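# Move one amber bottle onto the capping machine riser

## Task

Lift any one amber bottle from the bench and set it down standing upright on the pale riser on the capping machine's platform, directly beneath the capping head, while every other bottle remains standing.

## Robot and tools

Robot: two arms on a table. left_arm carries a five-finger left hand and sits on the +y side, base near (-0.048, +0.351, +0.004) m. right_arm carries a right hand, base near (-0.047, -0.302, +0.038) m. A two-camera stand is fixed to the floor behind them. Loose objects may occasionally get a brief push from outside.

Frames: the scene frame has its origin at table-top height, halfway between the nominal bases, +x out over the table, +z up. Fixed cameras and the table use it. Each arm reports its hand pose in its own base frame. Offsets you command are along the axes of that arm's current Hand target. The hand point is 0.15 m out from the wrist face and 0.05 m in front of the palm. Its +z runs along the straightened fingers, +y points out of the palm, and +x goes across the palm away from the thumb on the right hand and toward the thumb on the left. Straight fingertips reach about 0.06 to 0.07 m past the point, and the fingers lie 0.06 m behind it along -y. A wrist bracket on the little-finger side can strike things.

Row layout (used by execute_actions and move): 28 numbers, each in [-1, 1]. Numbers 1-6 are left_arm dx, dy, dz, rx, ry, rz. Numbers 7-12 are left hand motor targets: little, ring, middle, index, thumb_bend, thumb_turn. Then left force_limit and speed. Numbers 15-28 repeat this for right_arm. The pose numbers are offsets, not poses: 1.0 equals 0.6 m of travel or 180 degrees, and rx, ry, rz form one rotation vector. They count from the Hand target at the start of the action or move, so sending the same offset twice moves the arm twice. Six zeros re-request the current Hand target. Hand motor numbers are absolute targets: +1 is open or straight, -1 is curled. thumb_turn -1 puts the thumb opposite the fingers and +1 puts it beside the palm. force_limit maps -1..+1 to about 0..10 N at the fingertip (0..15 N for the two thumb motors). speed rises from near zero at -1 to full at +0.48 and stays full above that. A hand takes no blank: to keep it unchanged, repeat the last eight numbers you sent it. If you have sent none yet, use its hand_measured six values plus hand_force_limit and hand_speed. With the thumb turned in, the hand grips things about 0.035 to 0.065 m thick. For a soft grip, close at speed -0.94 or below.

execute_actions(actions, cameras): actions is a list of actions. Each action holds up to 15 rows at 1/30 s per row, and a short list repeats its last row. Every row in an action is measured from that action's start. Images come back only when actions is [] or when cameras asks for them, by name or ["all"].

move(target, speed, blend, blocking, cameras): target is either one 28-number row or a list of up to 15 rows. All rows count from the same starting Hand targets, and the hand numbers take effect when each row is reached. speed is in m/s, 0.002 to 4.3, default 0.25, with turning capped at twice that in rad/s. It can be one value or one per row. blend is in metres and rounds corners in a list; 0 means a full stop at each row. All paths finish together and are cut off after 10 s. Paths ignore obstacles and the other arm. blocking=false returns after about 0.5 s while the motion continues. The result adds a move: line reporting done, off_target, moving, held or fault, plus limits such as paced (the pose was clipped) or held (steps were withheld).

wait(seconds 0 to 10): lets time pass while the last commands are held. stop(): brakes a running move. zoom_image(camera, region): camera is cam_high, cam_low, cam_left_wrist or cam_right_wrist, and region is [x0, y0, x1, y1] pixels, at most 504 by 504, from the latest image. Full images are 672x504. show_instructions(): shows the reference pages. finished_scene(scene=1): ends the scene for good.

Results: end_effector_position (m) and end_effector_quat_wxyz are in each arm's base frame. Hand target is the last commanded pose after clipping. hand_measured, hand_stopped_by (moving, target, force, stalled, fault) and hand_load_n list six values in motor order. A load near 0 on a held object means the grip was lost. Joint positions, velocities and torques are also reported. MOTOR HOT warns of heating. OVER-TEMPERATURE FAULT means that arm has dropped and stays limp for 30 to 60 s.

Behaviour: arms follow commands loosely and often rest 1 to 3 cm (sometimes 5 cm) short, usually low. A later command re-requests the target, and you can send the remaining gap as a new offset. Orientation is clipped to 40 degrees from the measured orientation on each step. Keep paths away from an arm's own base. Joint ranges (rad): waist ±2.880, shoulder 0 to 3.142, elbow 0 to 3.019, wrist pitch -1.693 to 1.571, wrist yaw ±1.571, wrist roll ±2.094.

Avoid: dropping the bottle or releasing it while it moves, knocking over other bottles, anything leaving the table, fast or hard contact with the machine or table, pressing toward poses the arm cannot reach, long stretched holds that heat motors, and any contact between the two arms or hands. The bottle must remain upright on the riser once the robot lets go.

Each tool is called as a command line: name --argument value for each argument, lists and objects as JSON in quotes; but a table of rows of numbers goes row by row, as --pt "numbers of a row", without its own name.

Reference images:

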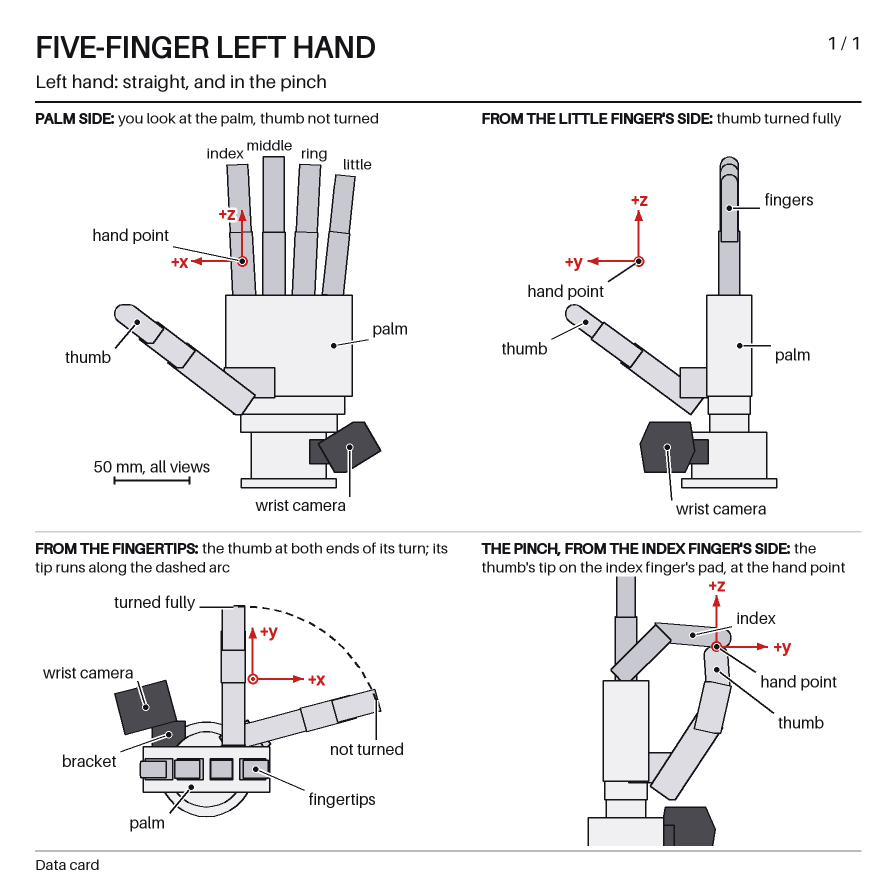

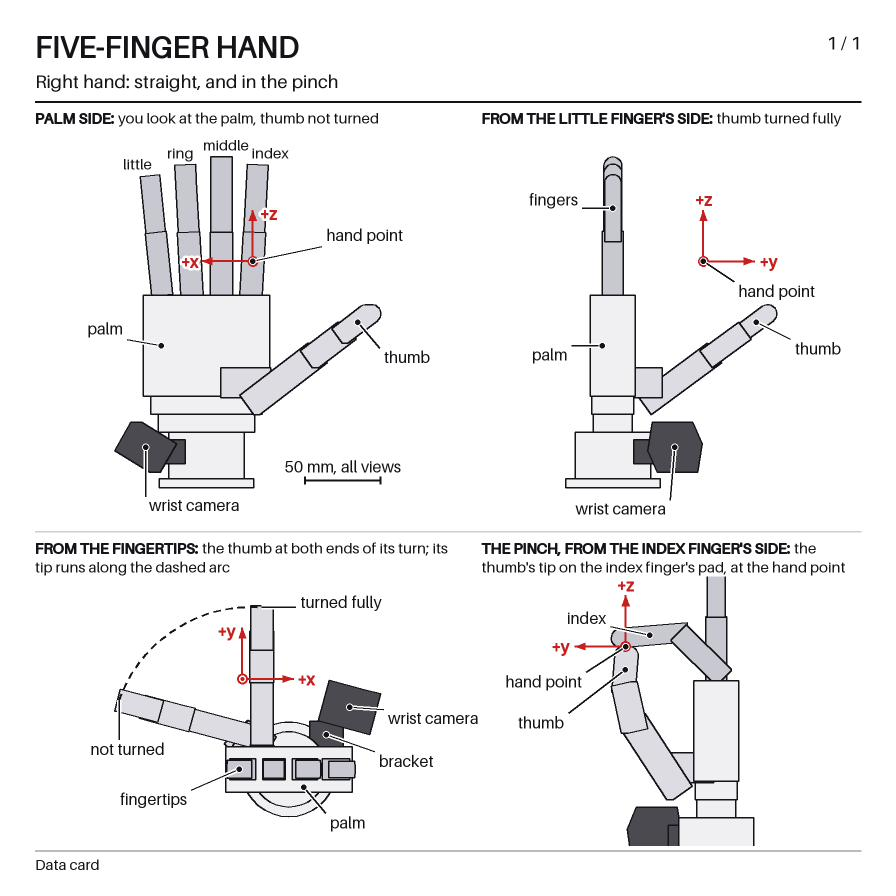

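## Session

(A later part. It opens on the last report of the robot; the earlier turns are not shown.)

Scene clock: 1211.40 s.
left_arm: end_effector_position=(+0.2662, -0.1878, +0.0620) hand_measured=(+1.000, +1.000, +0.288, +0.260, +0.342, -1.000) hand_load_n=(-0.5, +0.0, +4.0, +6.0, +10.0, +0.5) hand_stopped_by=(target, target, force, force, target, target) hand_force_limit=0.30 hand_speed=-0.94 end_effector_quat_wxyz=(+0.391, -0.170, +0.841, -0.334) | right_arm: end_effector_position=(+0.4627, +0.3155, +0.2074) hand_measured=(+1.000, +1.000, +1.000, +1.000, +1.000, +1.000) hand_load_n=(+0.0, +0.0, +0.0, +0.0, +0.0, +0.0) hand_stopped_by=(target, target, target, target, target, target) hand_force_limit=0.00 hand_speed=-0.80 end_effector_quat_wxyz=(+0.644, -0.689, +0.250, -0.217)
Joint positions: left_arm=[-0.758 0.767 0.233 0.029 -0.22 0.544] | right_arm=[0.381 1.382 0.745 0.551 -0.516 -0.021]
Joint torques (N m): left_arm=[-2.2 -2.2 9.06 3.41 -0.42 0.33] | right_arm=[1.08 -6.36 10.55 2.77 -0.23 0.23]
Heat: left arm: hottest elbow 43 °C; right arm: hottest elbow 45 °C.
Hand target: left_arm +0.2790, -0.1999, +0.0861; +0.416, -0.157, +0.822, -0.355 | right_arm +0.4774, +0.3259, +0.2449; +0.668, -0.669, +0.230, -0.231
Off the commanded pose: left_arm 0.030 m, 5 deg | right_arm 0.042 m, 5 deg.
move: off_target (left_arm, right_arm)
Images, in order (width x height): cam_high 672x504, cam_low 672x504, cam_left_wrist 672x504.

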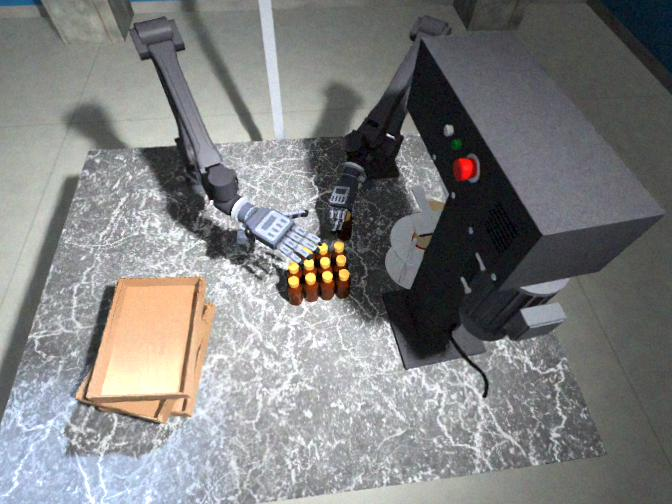

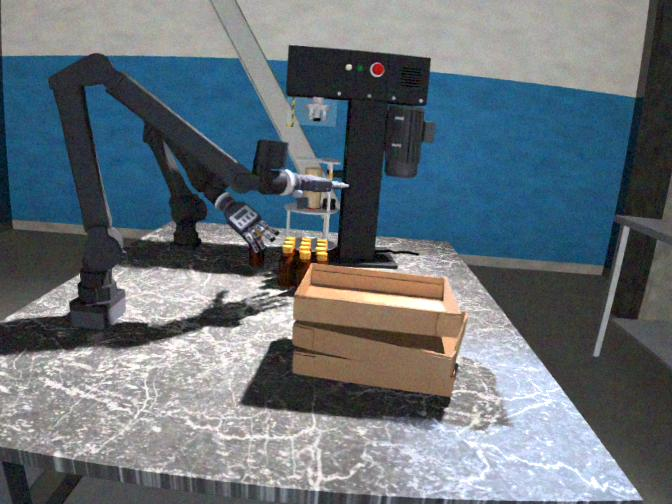

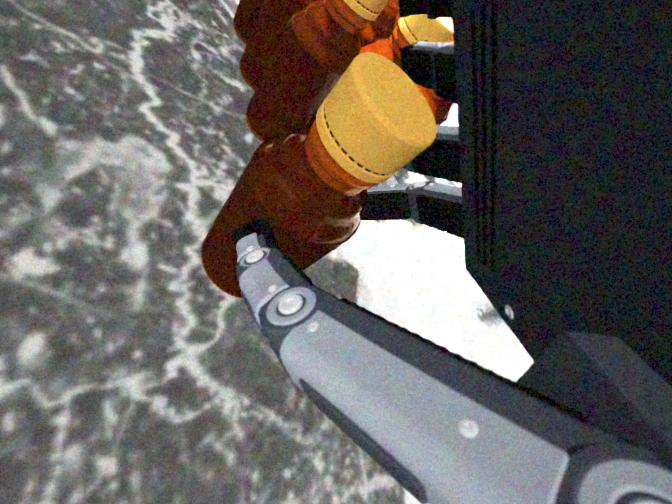

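move --target '[0.0062,0.0077,0.0043,0,0,0,1,1,-0.15,-0.3,0.34,-1,0.3,-0.94,0,0,0,0,0,0,1,1,1,1,1,1,0,-0.8]' --speed 0.03 --cameras '["cam_left_wrist"]'

Scene clock: 1215.50 s.
left_arm: end_effector_position=(+0.2666, -0.1882, +0.0566) hand_measured=(+1.000, +1.000, +0.288, +0.260, +0.342, -1.000) hand_load_n=(+0.0, +0.0, +4.0, +6.0, +10.0, +1.0) hand_stopped_by=(target, target, force, force, target, target) hand_force_limit=0.30 hand_speed=-0.94 end_effector_quat_wxyz=(+0.391, -0.170, +0.840, -0.335) | right_arm: end_effector_position=(+0.4627, +0.3155, +0.2074) hand_measured=(+1.000, +1.000, +1.000, +1.000, +1.000, +1.000) hand_load_n=(+0.0, +0.0, +0.0, +0.0, +0.0, -0.5) hand_stopped_by=(target, target, target, target, target, target) hand_force_limit=0.00 hand_speed=-0.80 end_effector_quat_wxyz=(+0.644, -0.689, +0.250, -0.217)
Joint positions: left_arm=[-0.758 0.788 0.223 0.063 -0.22 0.544] | right_arm=[0.381 1.382 0.745 0.551 -0.516 -0.021]
Joint torques (N m): left_arm=[-2.14 -2.26 8.79 3.4 -0.42 0.33] | right_arm=[1.03 -6.71 10.5 2.78 -0.23 0.21]
Heat: left arm: hottest elbow 43 °C; right arm: hottest elbow 45 °C.
Hand target: left_arm +0.2789, -0.1999, +0.0796; +0.416, -0.157, +0.822, -0.355 | right_arm +0.4774, +0.3259, +0.2449; +0.668, -0.669, +0.230, -0.231
Off the commanded pose: left_arm 0.029 m, 5 deg | right_arm 0.042 m, 5 deg.
move: off_target (left_arm, right_arm)
Images, in order (width x height): cam_left_wrist 672x504.

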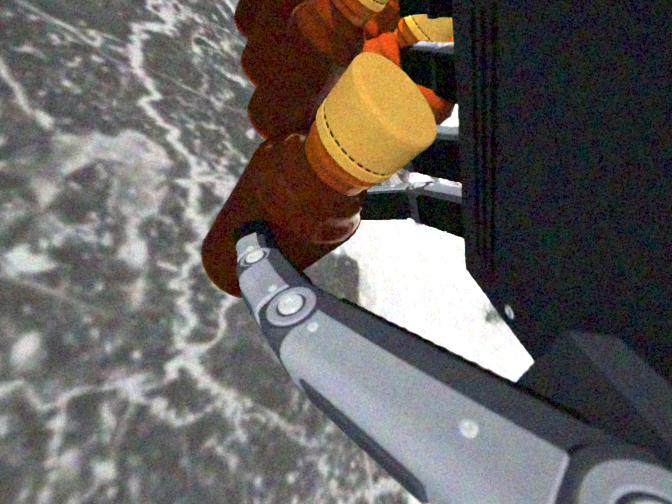

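move --target '[0.0040,0.0050,0.0028,0,0,0,1,1,-0.15,-0.3,0.34,-1,0.3,-0.94,0,0,0,0,0,0,1,1,1,1,1,1,0,-0.8]' --speed 0.02 --cameras '["cam_left_wrist","cam_low"]'

zoom_image --camera "cam_low" --region '[220, 210, 320, 290]'

Scene clock: 1219.20 s.
left_arm: end_effector_position=(+0.2668, -0.1884, +0.0530) hand_measured=(+1.000, +1.000, +0.288, +0.260, +0.342, -1.000) hand_load_n=(+0.0, +0.0, +4.0, +6.0, +9.5, +1.0) hand_stopped_by=(target, target, force, force, target, target) hand_force_limit=0.30 hand_speed=-0.94 end_effector_quat_wxyz=(+0.392, -0.170, +0.840, -0.335) | right_arm: end_effector_position=(+0.4627, +0.3155, +0.2074) hand_measured=(+1.000, +1.000, +1.000, +1.000, +1.000, +1.000) hand_load_n=(+0.0, +0.0, +0.0, +0.0, +0.0, -0.5) hand_stopped_by=(target, target, target, target, target, target) hand_force_limit=0.00 hand_speed=-0.80 end_effector_quat_wxyz=(+0.644, -0.689, +0.250, -0.217)
Joint positions: left_arm=[-0.758 0.802 0.215 0.086 -0.22 0.544] | right_arm=[0.381 1.382 0.745 0.551 -0.516 -0.021]
Joint torques (N m): left_arm=[-2.2 -2.26 8.62 3.4 -0.41 0.34] | right_arm=[1.14 -6.89 10.56 2.7 -0.21 0.21]
Heat: left arm: hottest elbow 42 °C; right arm: hottest elbow 45 °C.
Hand target: left_arm +0.2789, -0.1999, +0.0754; +0.416, -0.157, +0.822, -0.355 | right_arm +0.4774, +0.3259, +0.2449; +0.668, -0.669, +0.230, -0.231
Off the commanded pose: left_arm 0.028 m, 4 deg | right_arm 0.042 m, 5 deg.
move: off_target (left_arm, right_arm)
Images, in order (width x height): cam_low 672x504, cam_left_wrist 672x504.

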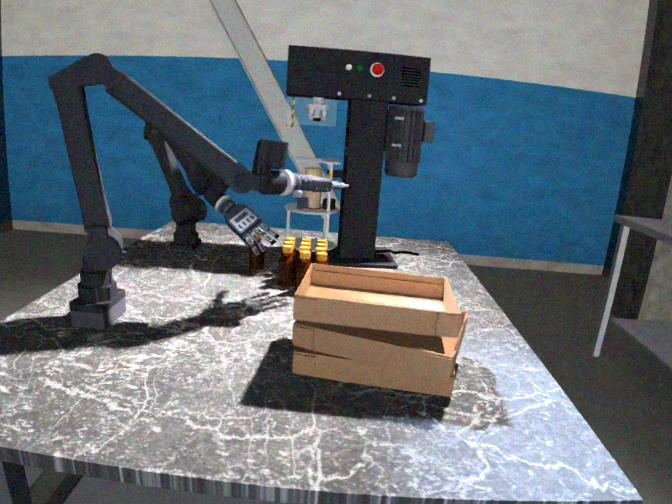

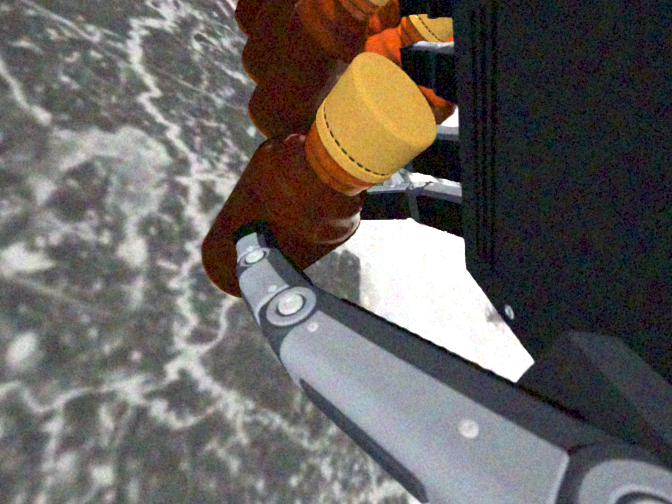

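Scaled by 5.040.

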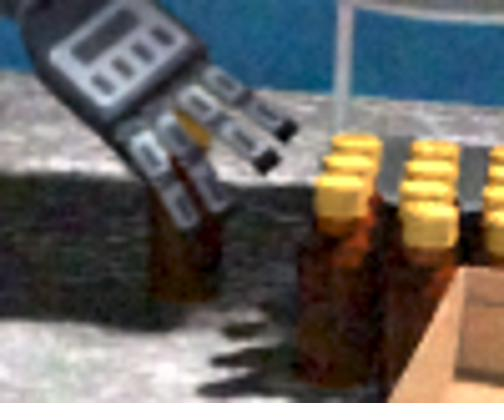

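move --target '[0.0029,0.0036,0.0020,0,0,0,1,1,-0.15,-0.3,0.34,-1,0.3,-0.94,0,0,0,0,0,0,1,1,1,1,1,1,0,-0.8]' --speed 0.02 --cameras '[]'

move --target '[0.0029,0.0036,0.0020,0,0,0,1,1,-0.15,-0.3,0.34,-1,0.3,-0.94,0,0,0,0,0,0,1,1,1,1,1,1,0,-0.8]' --speed 0.02 --cameras '["cam_left_wrist"]'

Scene clock: 1226.97 s.
left_arm: end_effector_position=(+0.2681, -0.1895, +0.0526) hand_measured=(+1.000, +1.000, +0.288, +0.260, +0.342, -1.000) hand_load_n=(+0.0, +0.0, +4.0, +5.5, +10.0, +0.5) hand_stopped_by=(target, target, force, force, target, target) hand_force_limit=0.30 hand_speed=-0.94 end_effector_quat_wxyz=(+0.394, -0.170, +0.838, -0.338) | right_arm: end_effector_position=(+0.4627, +0.3155, +0.2074) hand_measured=(+1.000, +1.000, +1.000, +1.000, +1.000, +1.000) hand_load_n=(+0.0, +0.0, -0.5, +0.0, +0.0, -0.5) hand_stopped_by=(target, target, target, target, target, target) hand_force_limit=0.00 hand_speed=-0.80 end_effector_quat_wxyz=(+0.644, -0.689, +0.250, -0.217)
Joint positions: left_arm=[-0.758 0.811 0.212 0.106 -0.22 0.545] | right_arm=[0.381 1.382 0.745 0.551 -0.516 -0.021]
Joint torques (N m): left_arm=[-2.2 -2.14 8.36 3.32 -0.41 0.33] | right_arm=[1.2 -6.24 10.54 2.78 -0.21 0.23]
Heat: left arm: hottest elbow 42 °C; right arm: hottest elbow 45 °C.
Hand target: left_arm +0.2789, -0.1999, +0.0724; +0.416, -0.157, +0.822, -0.355 | right_arm +0.4774, +0.3259, +0.2449; +0.668, -0.669, +0.230, -0.231
Off the commanded pose: left_arm 0.025 m, 4 deg | right_arm 0.042 m, 5 deg.
move: off_target (left_arm, right_arm)
No camera images: "cameras" was empty.

Scene clock: 1227.97 s.
left_arm: end_effector_position=(+0.2698, -0.1910, +0.0530) hand_measured=(+1.000, +1.000, +0.288, +0.260, +0.342, -1.000) hand_load_n=(+0.0, +0.0, +4.5, +5.5, +9.5, +0.0) hand_stopped_by=(target, target, force, force, target, target) hand_force_limit=0.30 hand_speed=-0.94 end_effector_quat_wxyz=(+0.396, -0.169, +0.836, -0.340) | right_arm: end_effector_position=(+0.4627, +0.3155, +0.2074) hand_measured=(+1.000, +1.000, +1.000, +1.000, +1.000, +1.000) hand_load_n=(+0.0, +0.0, +0.0, +0.0, +0.0, +0.0) hand_stopped_by=(target, target, target, target, target, target) hand_force_limit=0.00 hand_speed=-0.80 end_effector_quat_wxyz=(+0.644, -0.689, +0.250, -0.217)
Joint positions: left_arm=[-0.758 0.82 0.21 0.126 -0.22 0.547] | right_arm=[0.381 1.382 0.745 0.551 -0.516 -0.021]
Joint torques (N m): left_arm=[-2.14 -2.08 8.08 3.23 -0.39 0.31] | right_arm=[0.97 -6.48 10.55 2.78 -0.22 0.22]
Heat: left arm: hottest elbow 42 °C; right arm: hottest elbow 45 °C.
Hand target: left_arm +0.2789, -0.1999, +0.0693; +0.416, -0.157, +0.822, -0.355 | right_arm +0.4774, +0.3259, +0.2449; +0.668, -0.669, +0.230, -0.231
Off the commanded pose: left_arm 0.021 m, 4 deg | right_arm 0.042 m, 5 deg.
move: off_target (left_arm, right_arm)
Images, in order (width x height): cam_left_wrist 672x504.

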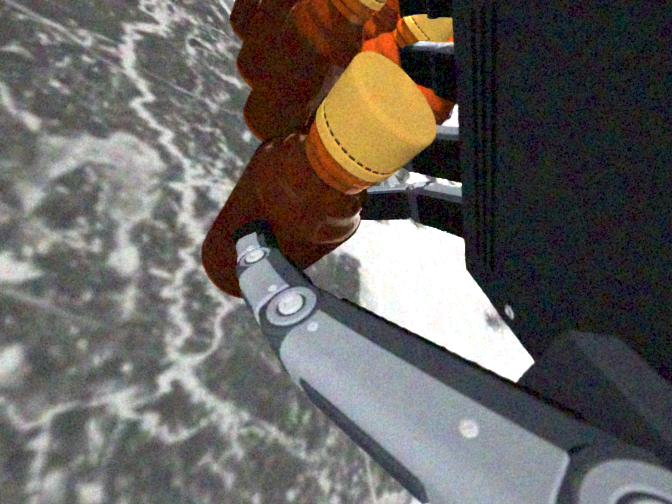

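move --pt "-0.0573 -0.0714 -0.04 0 0 0 1 1 -0.15 -0.3 0.34 -1 0.3 -0.94 0 -0.2333 0 0 0 0 1 1 1 1 1 1 0 -0.8" --pt "0.045 -0.3093 0.1307 0 0 0 1 1 -0.15 -0.3 0.34 -1 0.3 -0.94 0 -0.2333 0 0 0 0 1 1 1 1 1 1 0 -0.8" --speed '[0.06,0.12]' --blend '[0.02,0]' --cameras '["all"]'

zoom_image --camera "cam_right_wrist" --region '[150, 130, 450, 430]'

zoom_image --camera "cam_low" --region '[190, 170, 330, 300]'

Scene clock: 1259.93 s.
left_arm: end_effector_position=(+0.2944, -0.3454, +0.1025) hand_measured=(+1.000, +1.000, +0.288, +0.260, +0.342, -1.000) hand_load_n=(+0.0, +0.0, +4.0, +6.0, +10.0, +1.0) hand_stopped_by=(target, target, force, force, target, target) hand_force_limit=0.30 hand_speed=-0.94 end_effector_quat_wxyz=(+0.392, -0.139, +0.857, -0.304) | right_arm: end_effector_position=(+0.4739, +0.3200, +0.3250) hand_measured=(+1.000, +1.000, +1.000, +1.000, +1.000, +1.000) hand_load_n=(+0.0, +0.0, +0.0, +0.0, +0.0, +0.0) hand_stopped_by=(target, target, target, target, target, target) hand_force_limit=0.00 hand_speed=-0.80 end_effector_quat_wxyz=(+0.642, -0.692, +0.252, -0.214)
Joint positions: left_arm=[-1.056 1.238 0.652 -0.021 -0.472 0.444] | right_arm=[0.381 1.258 0.982 0.178 -0.516 -0.021]
Joint torques (N m): left_arm=[-1.96 -7.41 13.07 3.03 -0.68 0.04] | right_arm=[1.32 -8 13.16 1.24 -0.23 0.19]
Heat: left arm: hottest elbow 42 °C; right arm: hottest elbow 46 °C.
Hand target: left_arm +0.3181, -0.3800, +0.1551; +0.416, -0.157, +0.822, -0.355 | right_arm +0.4773, +0.3260, +0.3849; +0.668, -0.669, +0.230, -0.231
Off the commanded pose: left_arm 0.067 m, 8 deg | right_arm 0.060 m, 5 deg.
move: off_target (left_arm, right_arm)

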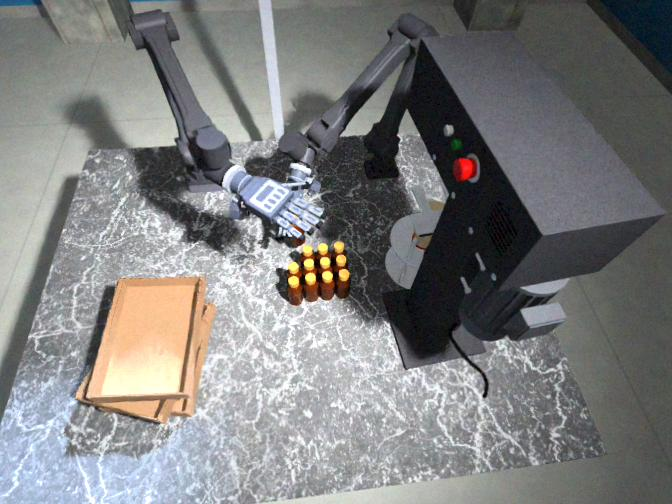

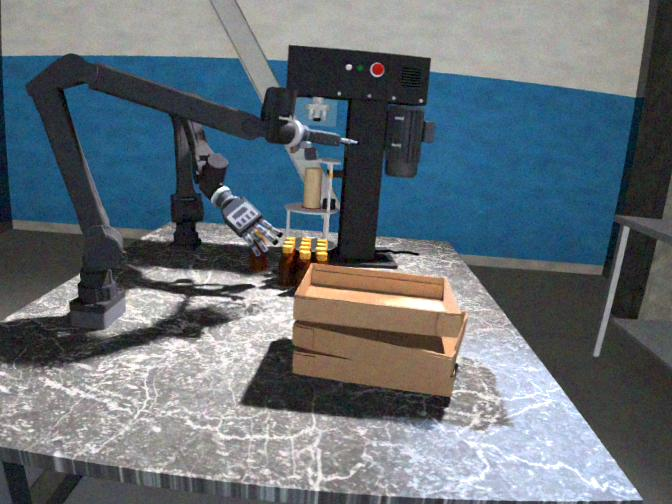

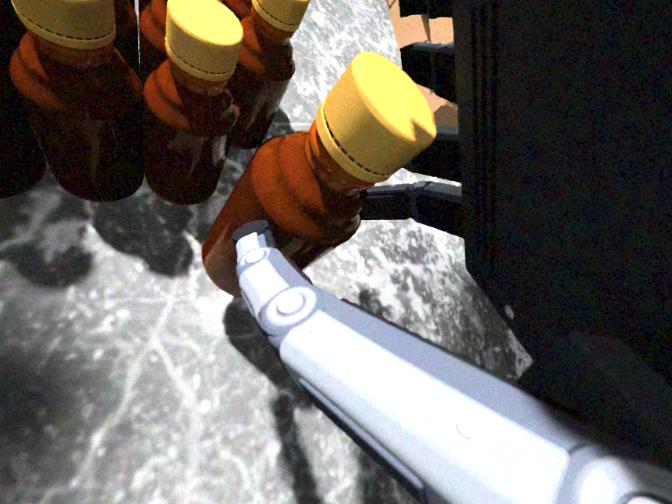

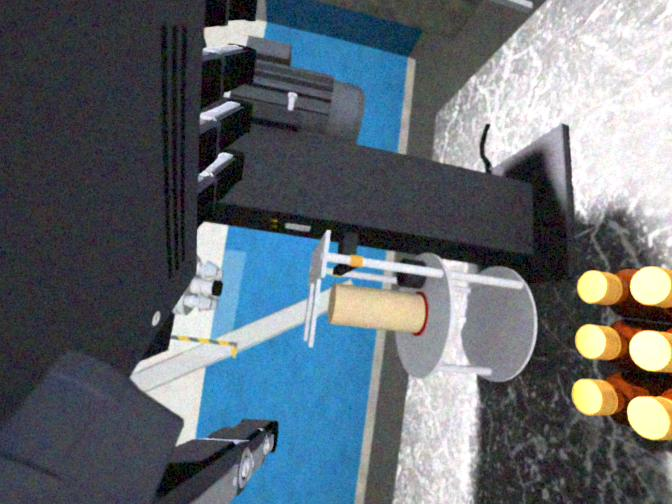

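Scaled by 1.680.

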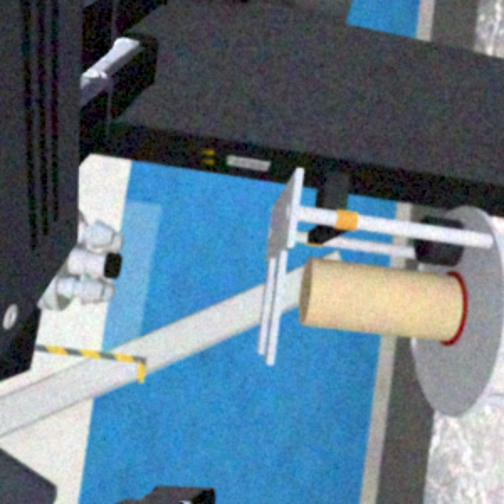

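Scaled by 3.600.

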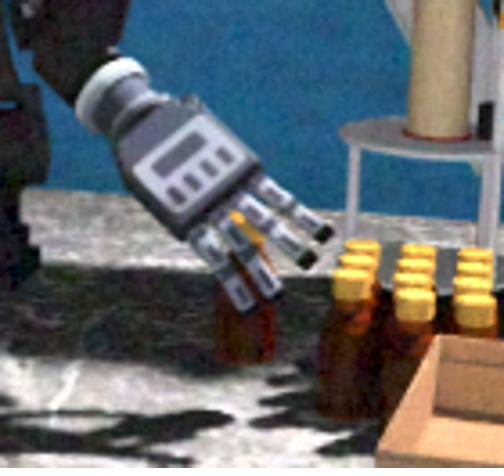

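move --target '[0.0477,0.0595,0.0334,0.0192,-0.0047,-0.0189,1,1,-0.15,-0.3,0.34,-1,0.3,-0.94,0.1397,-0.0333,-0.314,0,0,0,1,1,1,1,1,1,0,-0.8]' --speed 0.1 --cameras '["cam_low","cam_high","cam_left_wrist"]'

Scene clock: 1285.73 s.
left_arm: end_effector_position=(+0.3050, -0.3710, +0.0823) hand_measured=(+1.000, +1.000, +0.288, +0.260, +0.342, -1.000) hand_load_n=(+0.0, +0.0, +4.0, +5.5, +10.0, +0.5) hand_stopped_by=(target, target, force, force, target, target) hand_force_limit=0.30 hand_speed=-0.94 end_effector_quat_wxyz=(+0.403, -0.156, +0.825, -0.364) | right_arm: end_effector_position=(+0.4365, +0.1234, +0.3934) hand_measured=(+1.000, +1.000, +1.000, +1.000, +1.000, +1.000) hand_load_n=(-0.5, +0.0, +0.0, -0.5, +0.0, +0.0) hand_stopped_by=(target, target, target, target, target, target) hand_force_limit=0.00 hand_speed=-0.80 end_effector_quat_wxyz=(+0.663, -0.672, +0.235, -0.232)
Joint positions: left_arm=[-1.056 1.337 0.597 0.264 -0.46 0.424] | right_arm=[-0.136 1.04 0.952 0.064 -1.034 -0.021]
Joint torques (N m): left_arm=[-1.14 -8 7.82 3.32 -0.32 0.03] | right_arm=[0.21 -5.25 8.08 0.94 -0.22 0.21]
Heat: left arm: hottest elbow 45 °C; right arm: hottest elbow 51 °C.
Hand target: left_arm +0.3181, -0.3800, +0.1052; +0.416, -0.172, +0.803, -0.391 | right_arm +0.4272, +0.1260, +0.4049; +0.668, -0.669, +0.230, -0.231
Off the commanded pose: left_arm 0.028 m, 5 deg | right_arm 0.015 m, 1 deg.
move: off_target (left_arm, right_arm)
Images, in order (width x height): cam_high 672x504, cam_low 672x504, cam_left_wrist 672x504.

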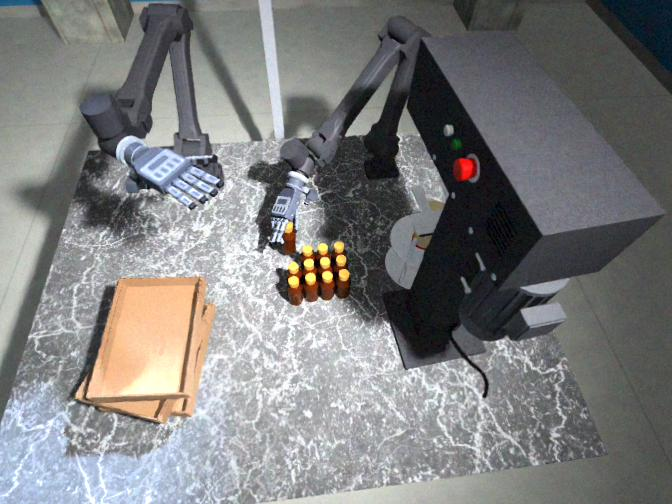

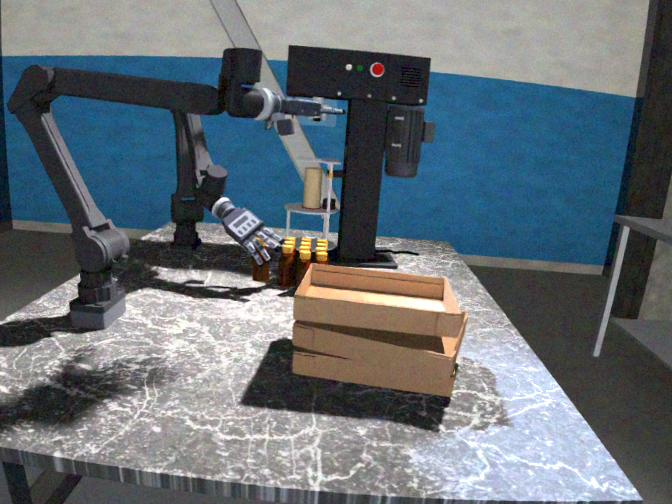

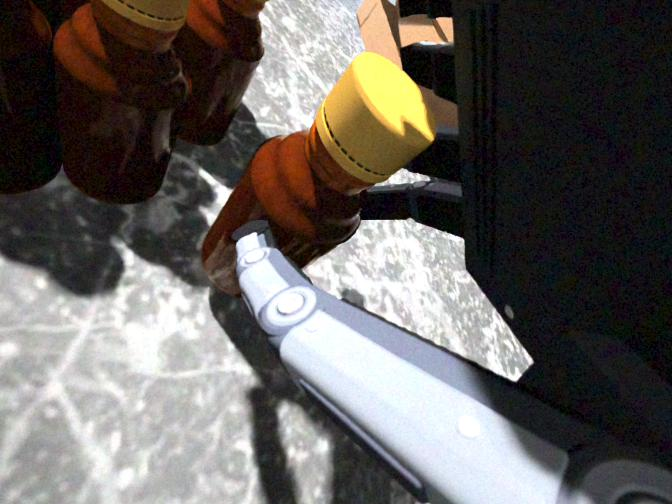

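move --target '[0.0200,0.0290,0.0131,-0.0155,0.0075,0.0071,1,1,-0.15,-0.3,0.34,-1,0.3,-0.94,0,0,0,0,0,0,1,1,1,1,1,1,0,-0.8]' --speed 0.06 --cameras '["cam_low"]'

zoom_image --camera "cam_low" --region '[210, 200, 320, 300]'

Scene clock: 1295.30 s.
left_arm: end_effector_position=(+0.3035, -0.3684, +0.0580) hand_measured=(+1.000, +1.000, +0.288, +0.260, +0.342, -1.000) hand_load_n=(+0.0, +0.0, +4.5, +5.5, +10.0, +0.5) hand_stopped_by=(target, target, force, force, target, target) hand_force_limit=0.30 hand_speed=-0.94 end_effector_quat_wxyz=(+0.394, -0.153, +0.839, -0.344) | right_arm: end_effector_position=(+0.4365, +0.1234, +0.3934) hand_measured=(+1.000, +1.000, +1.000, +1.000, +1.000, +1.000) hand_load_n=(+0.0, +0.0, +0.0, +0.0, +0.0, +0.0) hand_stopped_by=(target, target, target, target, target, target) hand_force_limit=0.00 hand_speed=-0.80 end_effector_quat_wxyz=(+0.663, -0.672, +0.235, -0.232)
Joint positions: left_arm=[-1.054 1.391 0.597 0.264 -0.457 0.419] | right_arm=[-0.136 1.04 0.952 0.064 -1.034 -0.021]
Joint torques (N m): left_arm=[-1.2 -8.47 8.42 2.51 -0.34 0.04] | right_arm=[0.21 -5.3 8.01 0.98 -0.24 0.2]
Heat: left arm: hottest elbow 44 °C; right arm: hottest elbow 49 °C.
Hand target: left_arm +0.3181, -0.3800, +0.0826; +0.407, -0.168, +0.819, -0.369 | right_arm +0.4272, +0.1260, +0.4049; +0.668, -0.669, +0.230, -0.231
Off the commanded pose: left_arm 0.031 m, 4 deg | right_arm 0.015 m, 1 deg.
move: off_target (left_arm, right_arm)
Images, in order (width x height): cam_low 672x504.

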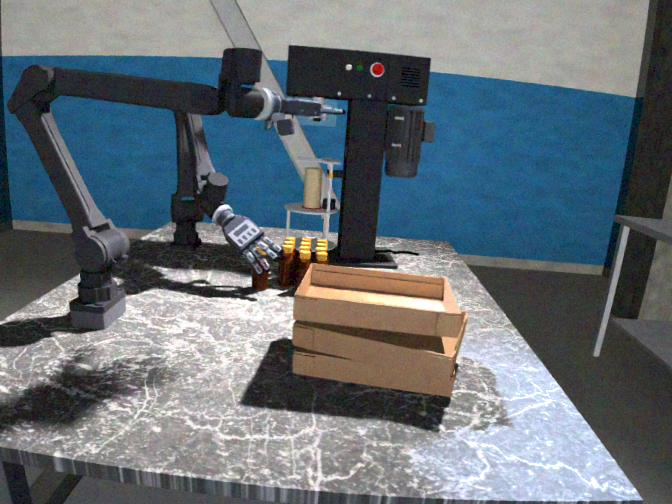

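Scaled by 4.582.

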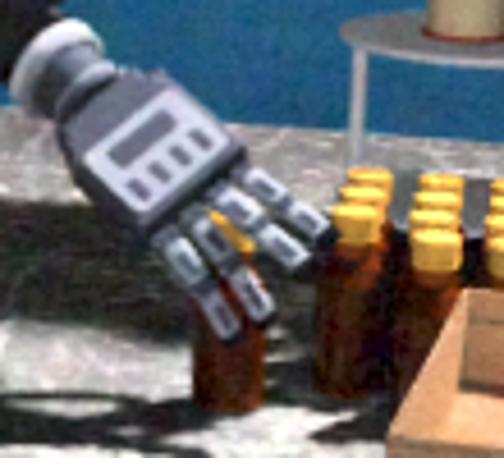

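move --target '[0.0040,0.0056,0.0027,0,0,0,1,1,-0.15,-0.3,0.34,-1,0.3,-0.94,0,0,0,0,0,0,1,1,1,1,1,1,0,-0.8]' --speed 0.02 --cameras '[]'

move --target '[0.0022,0.0032,0.0015,0,0,0,1,1,-0.15,-0.3,0.34,-1,0.3,-0.94,0,0,0,0,0,0,1,1,1,1,1,1,0,-0.8]' --speed 0.02 --cameras '[]'

Scene clock: 1299.27 s.
left_arm: end_effector_position=(+0.3032, -0.3679, +0.0546) hand_measured=(+1.000, +1.000, +0.288, +0.260, +0.342, -1.000) hand_load_n=(+0.0, +0.0, +4.0, +6.0, +10.0, +0.5) hand_stopped_by=(target, target, force, force, target, target) hand_force_limit=0.30 hand_speed=-0.94 end_effector_quat_wxyz=(+0.393, -0.153, +0.841, -0.340) | right_arm: end_effector_position=(+0.4365, +0.1234, +0.3934) hand_measured=(+1.000, +1.000, +1.000, +1.000, +1.000, +1.000) hand_load_n=(+0.0, +0.0, +0.0, +0.0, +0.0, -0.5) hand_stopped_by=(target, target, target, target, target, target) hand_force_limit=0.00 hand_speed=-0.80 end_effector_quat_wxyz=(+0.663, -0.672, +0.235, -0.232)
Joint positions: left_arm=[-1.054 1.399 0.597 0.264 -0.457 0.419] | right_arm=[-0.136 1.04 0.952 0.064 -1.034 -0.021]
Joint torques (N m): left_arm=[-1.2 -8.35 7.94 3.11 -0.34 0.04] | right_arm=[0.15 -5.36 8.05 1.01 -0.24 0.21]
Heat: left arm: hottest elbow 44 °C; right arm: hottest elbow 49 °C.
Hand target: left_arm +0.3180, -0.3798, +0.0782; +0.407, -0.168, +0.819, -0.369 | right_arm +0.4272, +0.1260, +0.4049; +0.668, -0.669, +0.230, -0.231
Off the commanded pose: left_arm 0.030 m, 5 deg | right_arm 0.015 m, 1 deg.
move: off_target (left_arm, right_arm)
No camera images: "cameras" was empty.

Scene clock: 1300.27 s.
left_arm: end_effector_position=(+0.3038, -0.3689, +0.0546) hand_measured=(+1.000, +1.000, +0.288, +0.260, +0.342, -1.000) hand_load_n=(-0.5, +0.0, +4.5, +5.5, +9.5, +0.5) hand_stopped_by=(target, target, force, force, target, target) hand_force_limit=0.30 hand_speed=-0.94 end_effector_quat_wxyz=(+0.393, -0.153, +0.839, -0.342) | right_arm: end_effector_position=(+0.4365, +0.1234, +0.3934) hand_measured=(+1.000, +1.000, +1.000, +1.000, +1.000, +1.000) hand_load_n=(+0.0, +0.0, +0.0, +0.0, +0.0, -0.5) hand_stopped_by=(target, target, target, target, target, target) hand_force_limit=0.00 hand_speed=-0.80 end_effector_quat_wxyz=(+0.663, -0.672, +0.235, -0.232)
Joint positions: left_arm=[-1.054 1.402 0.597 0.272 -0.457 0.419] | right_arm=[-0.136 1.04 0.952 0.064 -1.034 -0.021]
Joint torques (N m): left_arm=[-1.2 -8.18 7.71 3.18 -0.34 0.04] | right_arm=[-0.15 -5.25 8.02 1.01 -0.24 0.19]
Heat: left arm: hottest elbow 44 °C; right arm: hottest elbow 49 °C.
Hand target: left_arm +0.3180, -0.3797, +0.0757; +0.407, -0.168, +0.819, -0.369 | right_arm +0.4272, +0.1260, +0.4049; +0.668, -0.669, +0.230, -0.231
Off the commanded pose: left_arm 0.028 m, 4 deg | right_arm 0.015 m, 1 deg.
move: off_target (left_arm, right_arm)
No camera images: "cameras" was empty.

move --target '[0.0020,0.0029,0.0013,0,0,0,1,1,-0.15,-0.3,0.34,-1,0.3,-0.94,0,0,0,0,0,0,1,1,1,1,1,1,0,-0.8]' --speed 0.02 --cameras '["all"]'

zoom_image --camera "cam_low" --region '[210, 200, 320, 300]'

Scene clock: 1303.63 s.
left_arm: end_effector_position=(+0.3044, -0.3701, +0.0542) hand_measured=(+1.000, +1.000, +0.288, +0.260, +0.342, -1.000) hand_load_n=(+0.0, +0.0, +4.5, +5.5, +9.5, +0.0) hand_stopped_by=(target, target, force, force, target, target) hand_force_limit=0.30 hand_speed=-0.94 end_effector_quat_wxyz=(+0.394, -0.154, +0.838, -0.344) | right_arm: end_effector_position=(+0.4365, +0.1234, +0.3934) hand_measured=(+1.000, +1.000, +1.000, +1.000, +1.000, +1.000) hand_load_n=(+0.0, +0.0, +0.0, +0.0, +0.0, -0.5) hand_stopped_by=(target, target, target, target, target, target) hand_force_limit=0.00 hand_speed=-0.80 end_effector_quat_wxyz=(+0.663, -0.672, +0.235, -0.232)
Joint positions: left_arm=[-1.054 1.406 0.597 0.281 -0.457 0.419] | right_arm=[-0.136 1.04 0.952 0.064 -1.034 -0.021]
Joint torques (N m): left_arm=[-1.2 -8.06 7.49 3.12 -0.34 0.04] | right_arm=[0.09 -5.19 8.08 0.98 -0.25 0.21]
Heat: left arm: hottest elbow 44 °C; right arm: hottest elbow 48 °C.
Hand target: left_arm +0.3179, -0.3796, +0.0734; +0.407, -0.168, +0.819, -0.369 | right_arm +0.4272, +0.1260, +0.4049; +0.668, -0.669, +0.230, -0.231
Off the commanded pose: left_arm 0.025 m, 4 deg | right_arm 0.015 m, 1 deg.
move: off_target (left_arm, right_arm)

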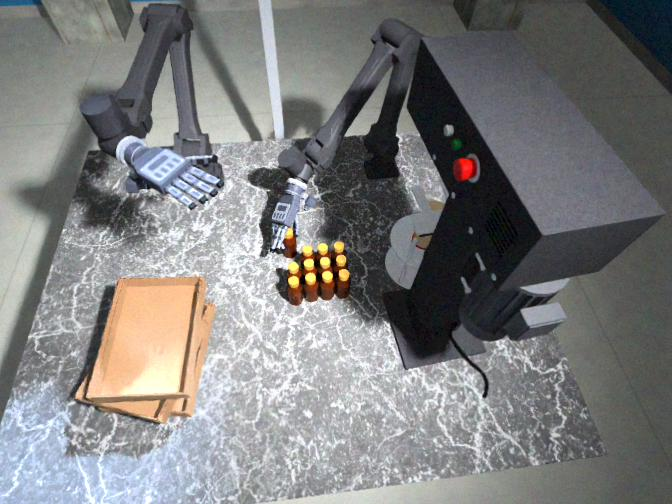

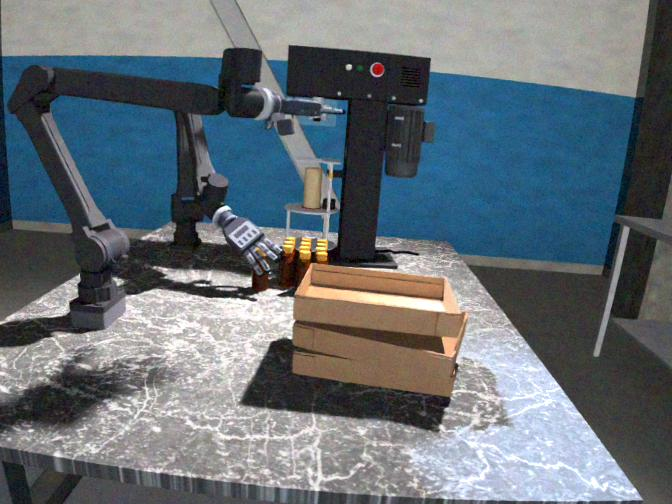

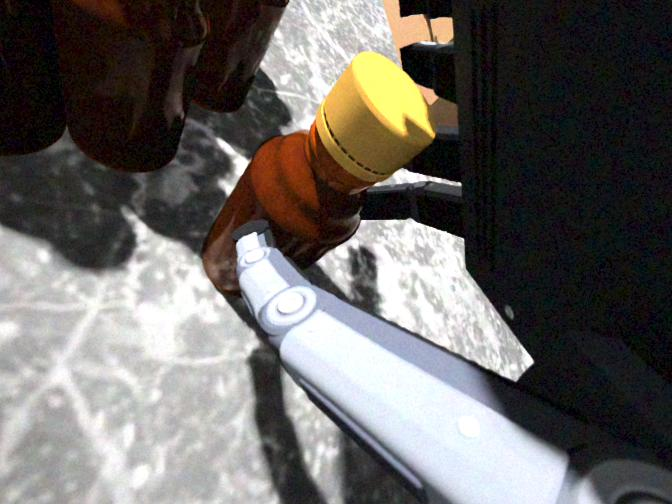

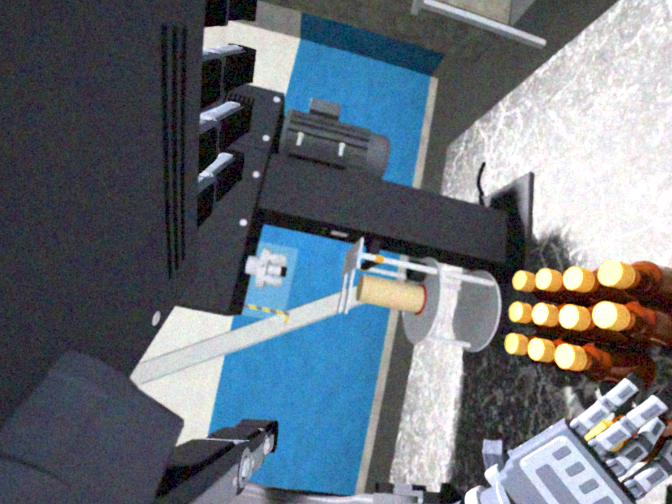

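Scaled by 4.582.

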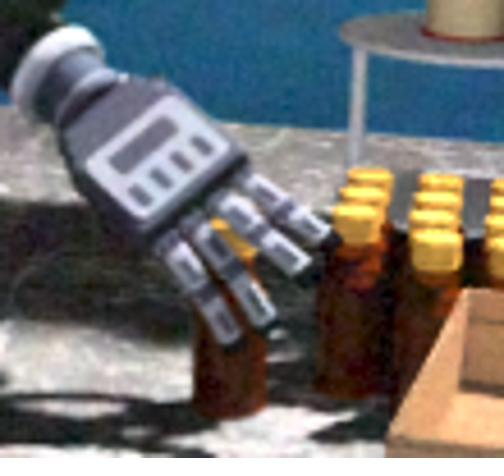

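move --target '[-0.004,-0.0058,-0.0026,0,0,0,1,1,-0.15,-0.3,0.34,-1,0.3,-0.94,0,0,0,0,0,0,1,1,1,1,1,1,0,-0.8]' --speed 0.02

move --target '[0,0,0,0,0,0,1,1,0.55,0.5,0.34,-1,0.3,-0.85,0,0,0,0,0,0,1,1,1,1,1,1,0,-0.8]' --cameras '["cam_left_wrist","cam_low","cam_right_wrist"]'

zoom_image --camera "cam_right_wrist" --region '[220, 220, 460, 360]'

Scene clock: 1310.17 s.
left_arm: end_effector_position=(+0.3044, -0.3701, +0.0542) hand_measured=(+1.000, +1.000, +0.288, +0.260, +0.342, -1.000) hand_load_n=(+0.0, +0.0, +4.5, +5.5, +9.5, +0.5) hand_stopped_by=(target, target, force, force, target, target) hand_force_limit=0.30 hand_speed=-0.94 end_effector_quat_wxyz=(+0.394, -0.154, +0.838, -0.344) | right_arm: end_effector_position=(+0.4365, +0.1234, +0.3934) hand_measured=(+1.000, +1.000, +1.000, +1.000, +1.000, +1.000) hand_load_n=(+0.0, +0.0, +0.0, +0.0, +0.0, +0.0) hand_stopped_by=(target, target, target, target, target, target) hand_force_limit=0.00 hand_speed=-0.80 end_effector_quat_wxyz=(+0.663, -0.672, +0.235, -0.232)
Joint positions: left_arm=[-1.054 1.406 0.597 0.281 -0.457 0.419] | right_arm=[-0.136 1.04 0.952 0.064 -1.034 -0.021]
Joint torques (N m): left_arm=[-1.14 -8.82 7.9 2.5 -0.34 0.04] | right_arm=[0.26 -5.3 7.99 0.99 -0.23 0.2]
Heat: left arm: hottest elbow 43 °C; right arm: hottest elbow 48 °C.
Hand target: left_arm +0.3181, -0.3798, +0.0779; +0.407, -0.168, +0.819, -0.369 | right_arm +0.4272, +0.1260, +0.4049; +0.668, -0.669, +0.230, -0.231
Off the commanded pose: left_arm 0.029 m, 4 deg | right_arm 0.015 m, 1 deg.
move: off_target (left_arm, right_arm)

Scene clock: 1311.37 s.
left_arm: end_effector_position=(+0.3050, -0.3696, +0.0542) hand_measured=(+1.000, +1.000, +0.550, +0.500, +0.340, -1.000) hand_load_n=(+0.0, +0.0, +0.0, +0.0, +0.0, +0.0) hand_stopped_by=(target, target, target, target, target, target) hand_force_limit=0.30 hand_speed=-0.85 end_effector_quat_wxyz=(+0.394, -0.154, +0.838, -0.344) | right_arm: end_effector_position=(+0.4365, +0.1234, +0.3934) hand_measured=(+1.000, +1.000, +1.000, +1.000, +1.000, +1.000) hand_load_n=(+0.0, +0.0, +0.0, +0.0, +0.0, +0.0) hand_stopped_by=(target, target, target, target, target, target) hand_force_limit=0.00 hand_speed=-0.80 end_effector_quat_wxyz=(+0.663, -0.672, +0.235, -0.232)
Joint positions: left_arm=[-1.053 1.406 0.597 0.281 -0.457 0.419] | right_arm=[-0.136 1.04 0.952 0.064 -1.034 -0.021]
Joint torques (N m): left_arm=[-1.2 -8.82 7.9 2.52 -0.34 0.03] | right_arm=[-0.03 -5.54 8.1 1.03 -0.24 0.2]
Heat: left arm: hottest elbow 43 °C; right arm: hottest elbow 48 °C.
Hand target: left_arm +0.3181, -0.3798, +0.0779; +0.407, -0.168, +0.819, -0.369 | right_arm +0.4272, +0.1260, +0.4049; +0.668, -0.669, +0.230, -0.231
Off the commanded pose: left_arm 0.029 m, 4 deg | right_arm 0.015 m, 1 deg.
move: off_target (left_arm, right_arm)
Images, in order (width x height): cam_low 672x504, cam_left_wrist 672x504, cam_right_wrist 672x504.

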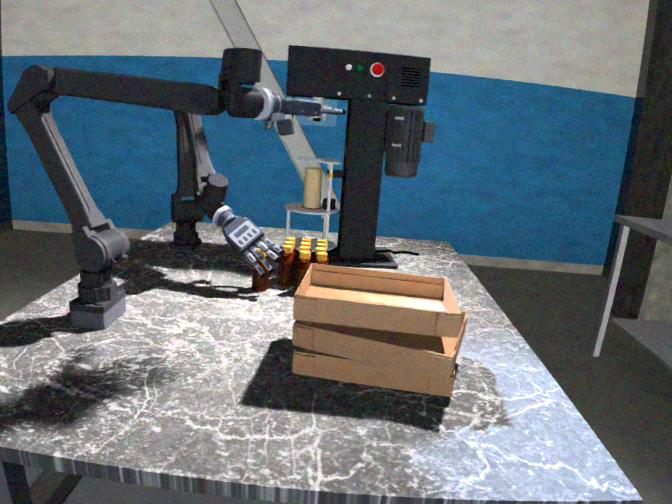

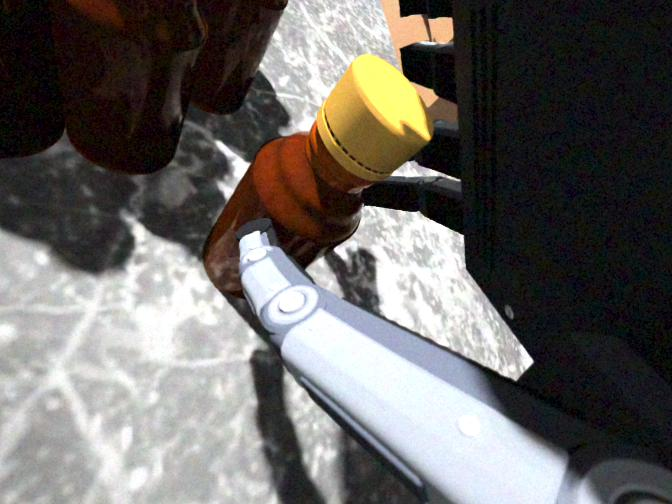

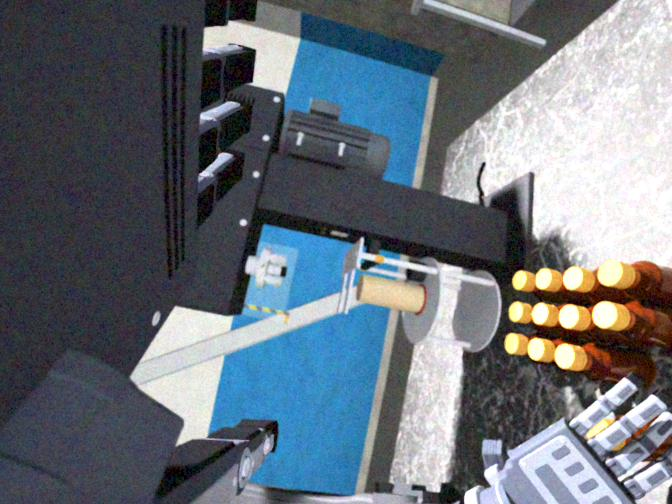

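Scaled by 2.100.

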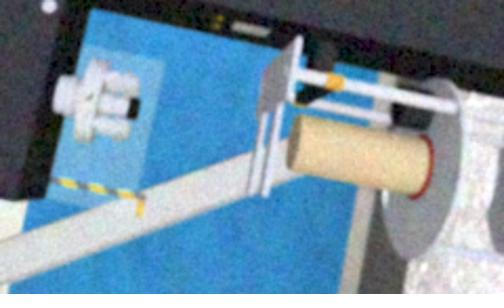

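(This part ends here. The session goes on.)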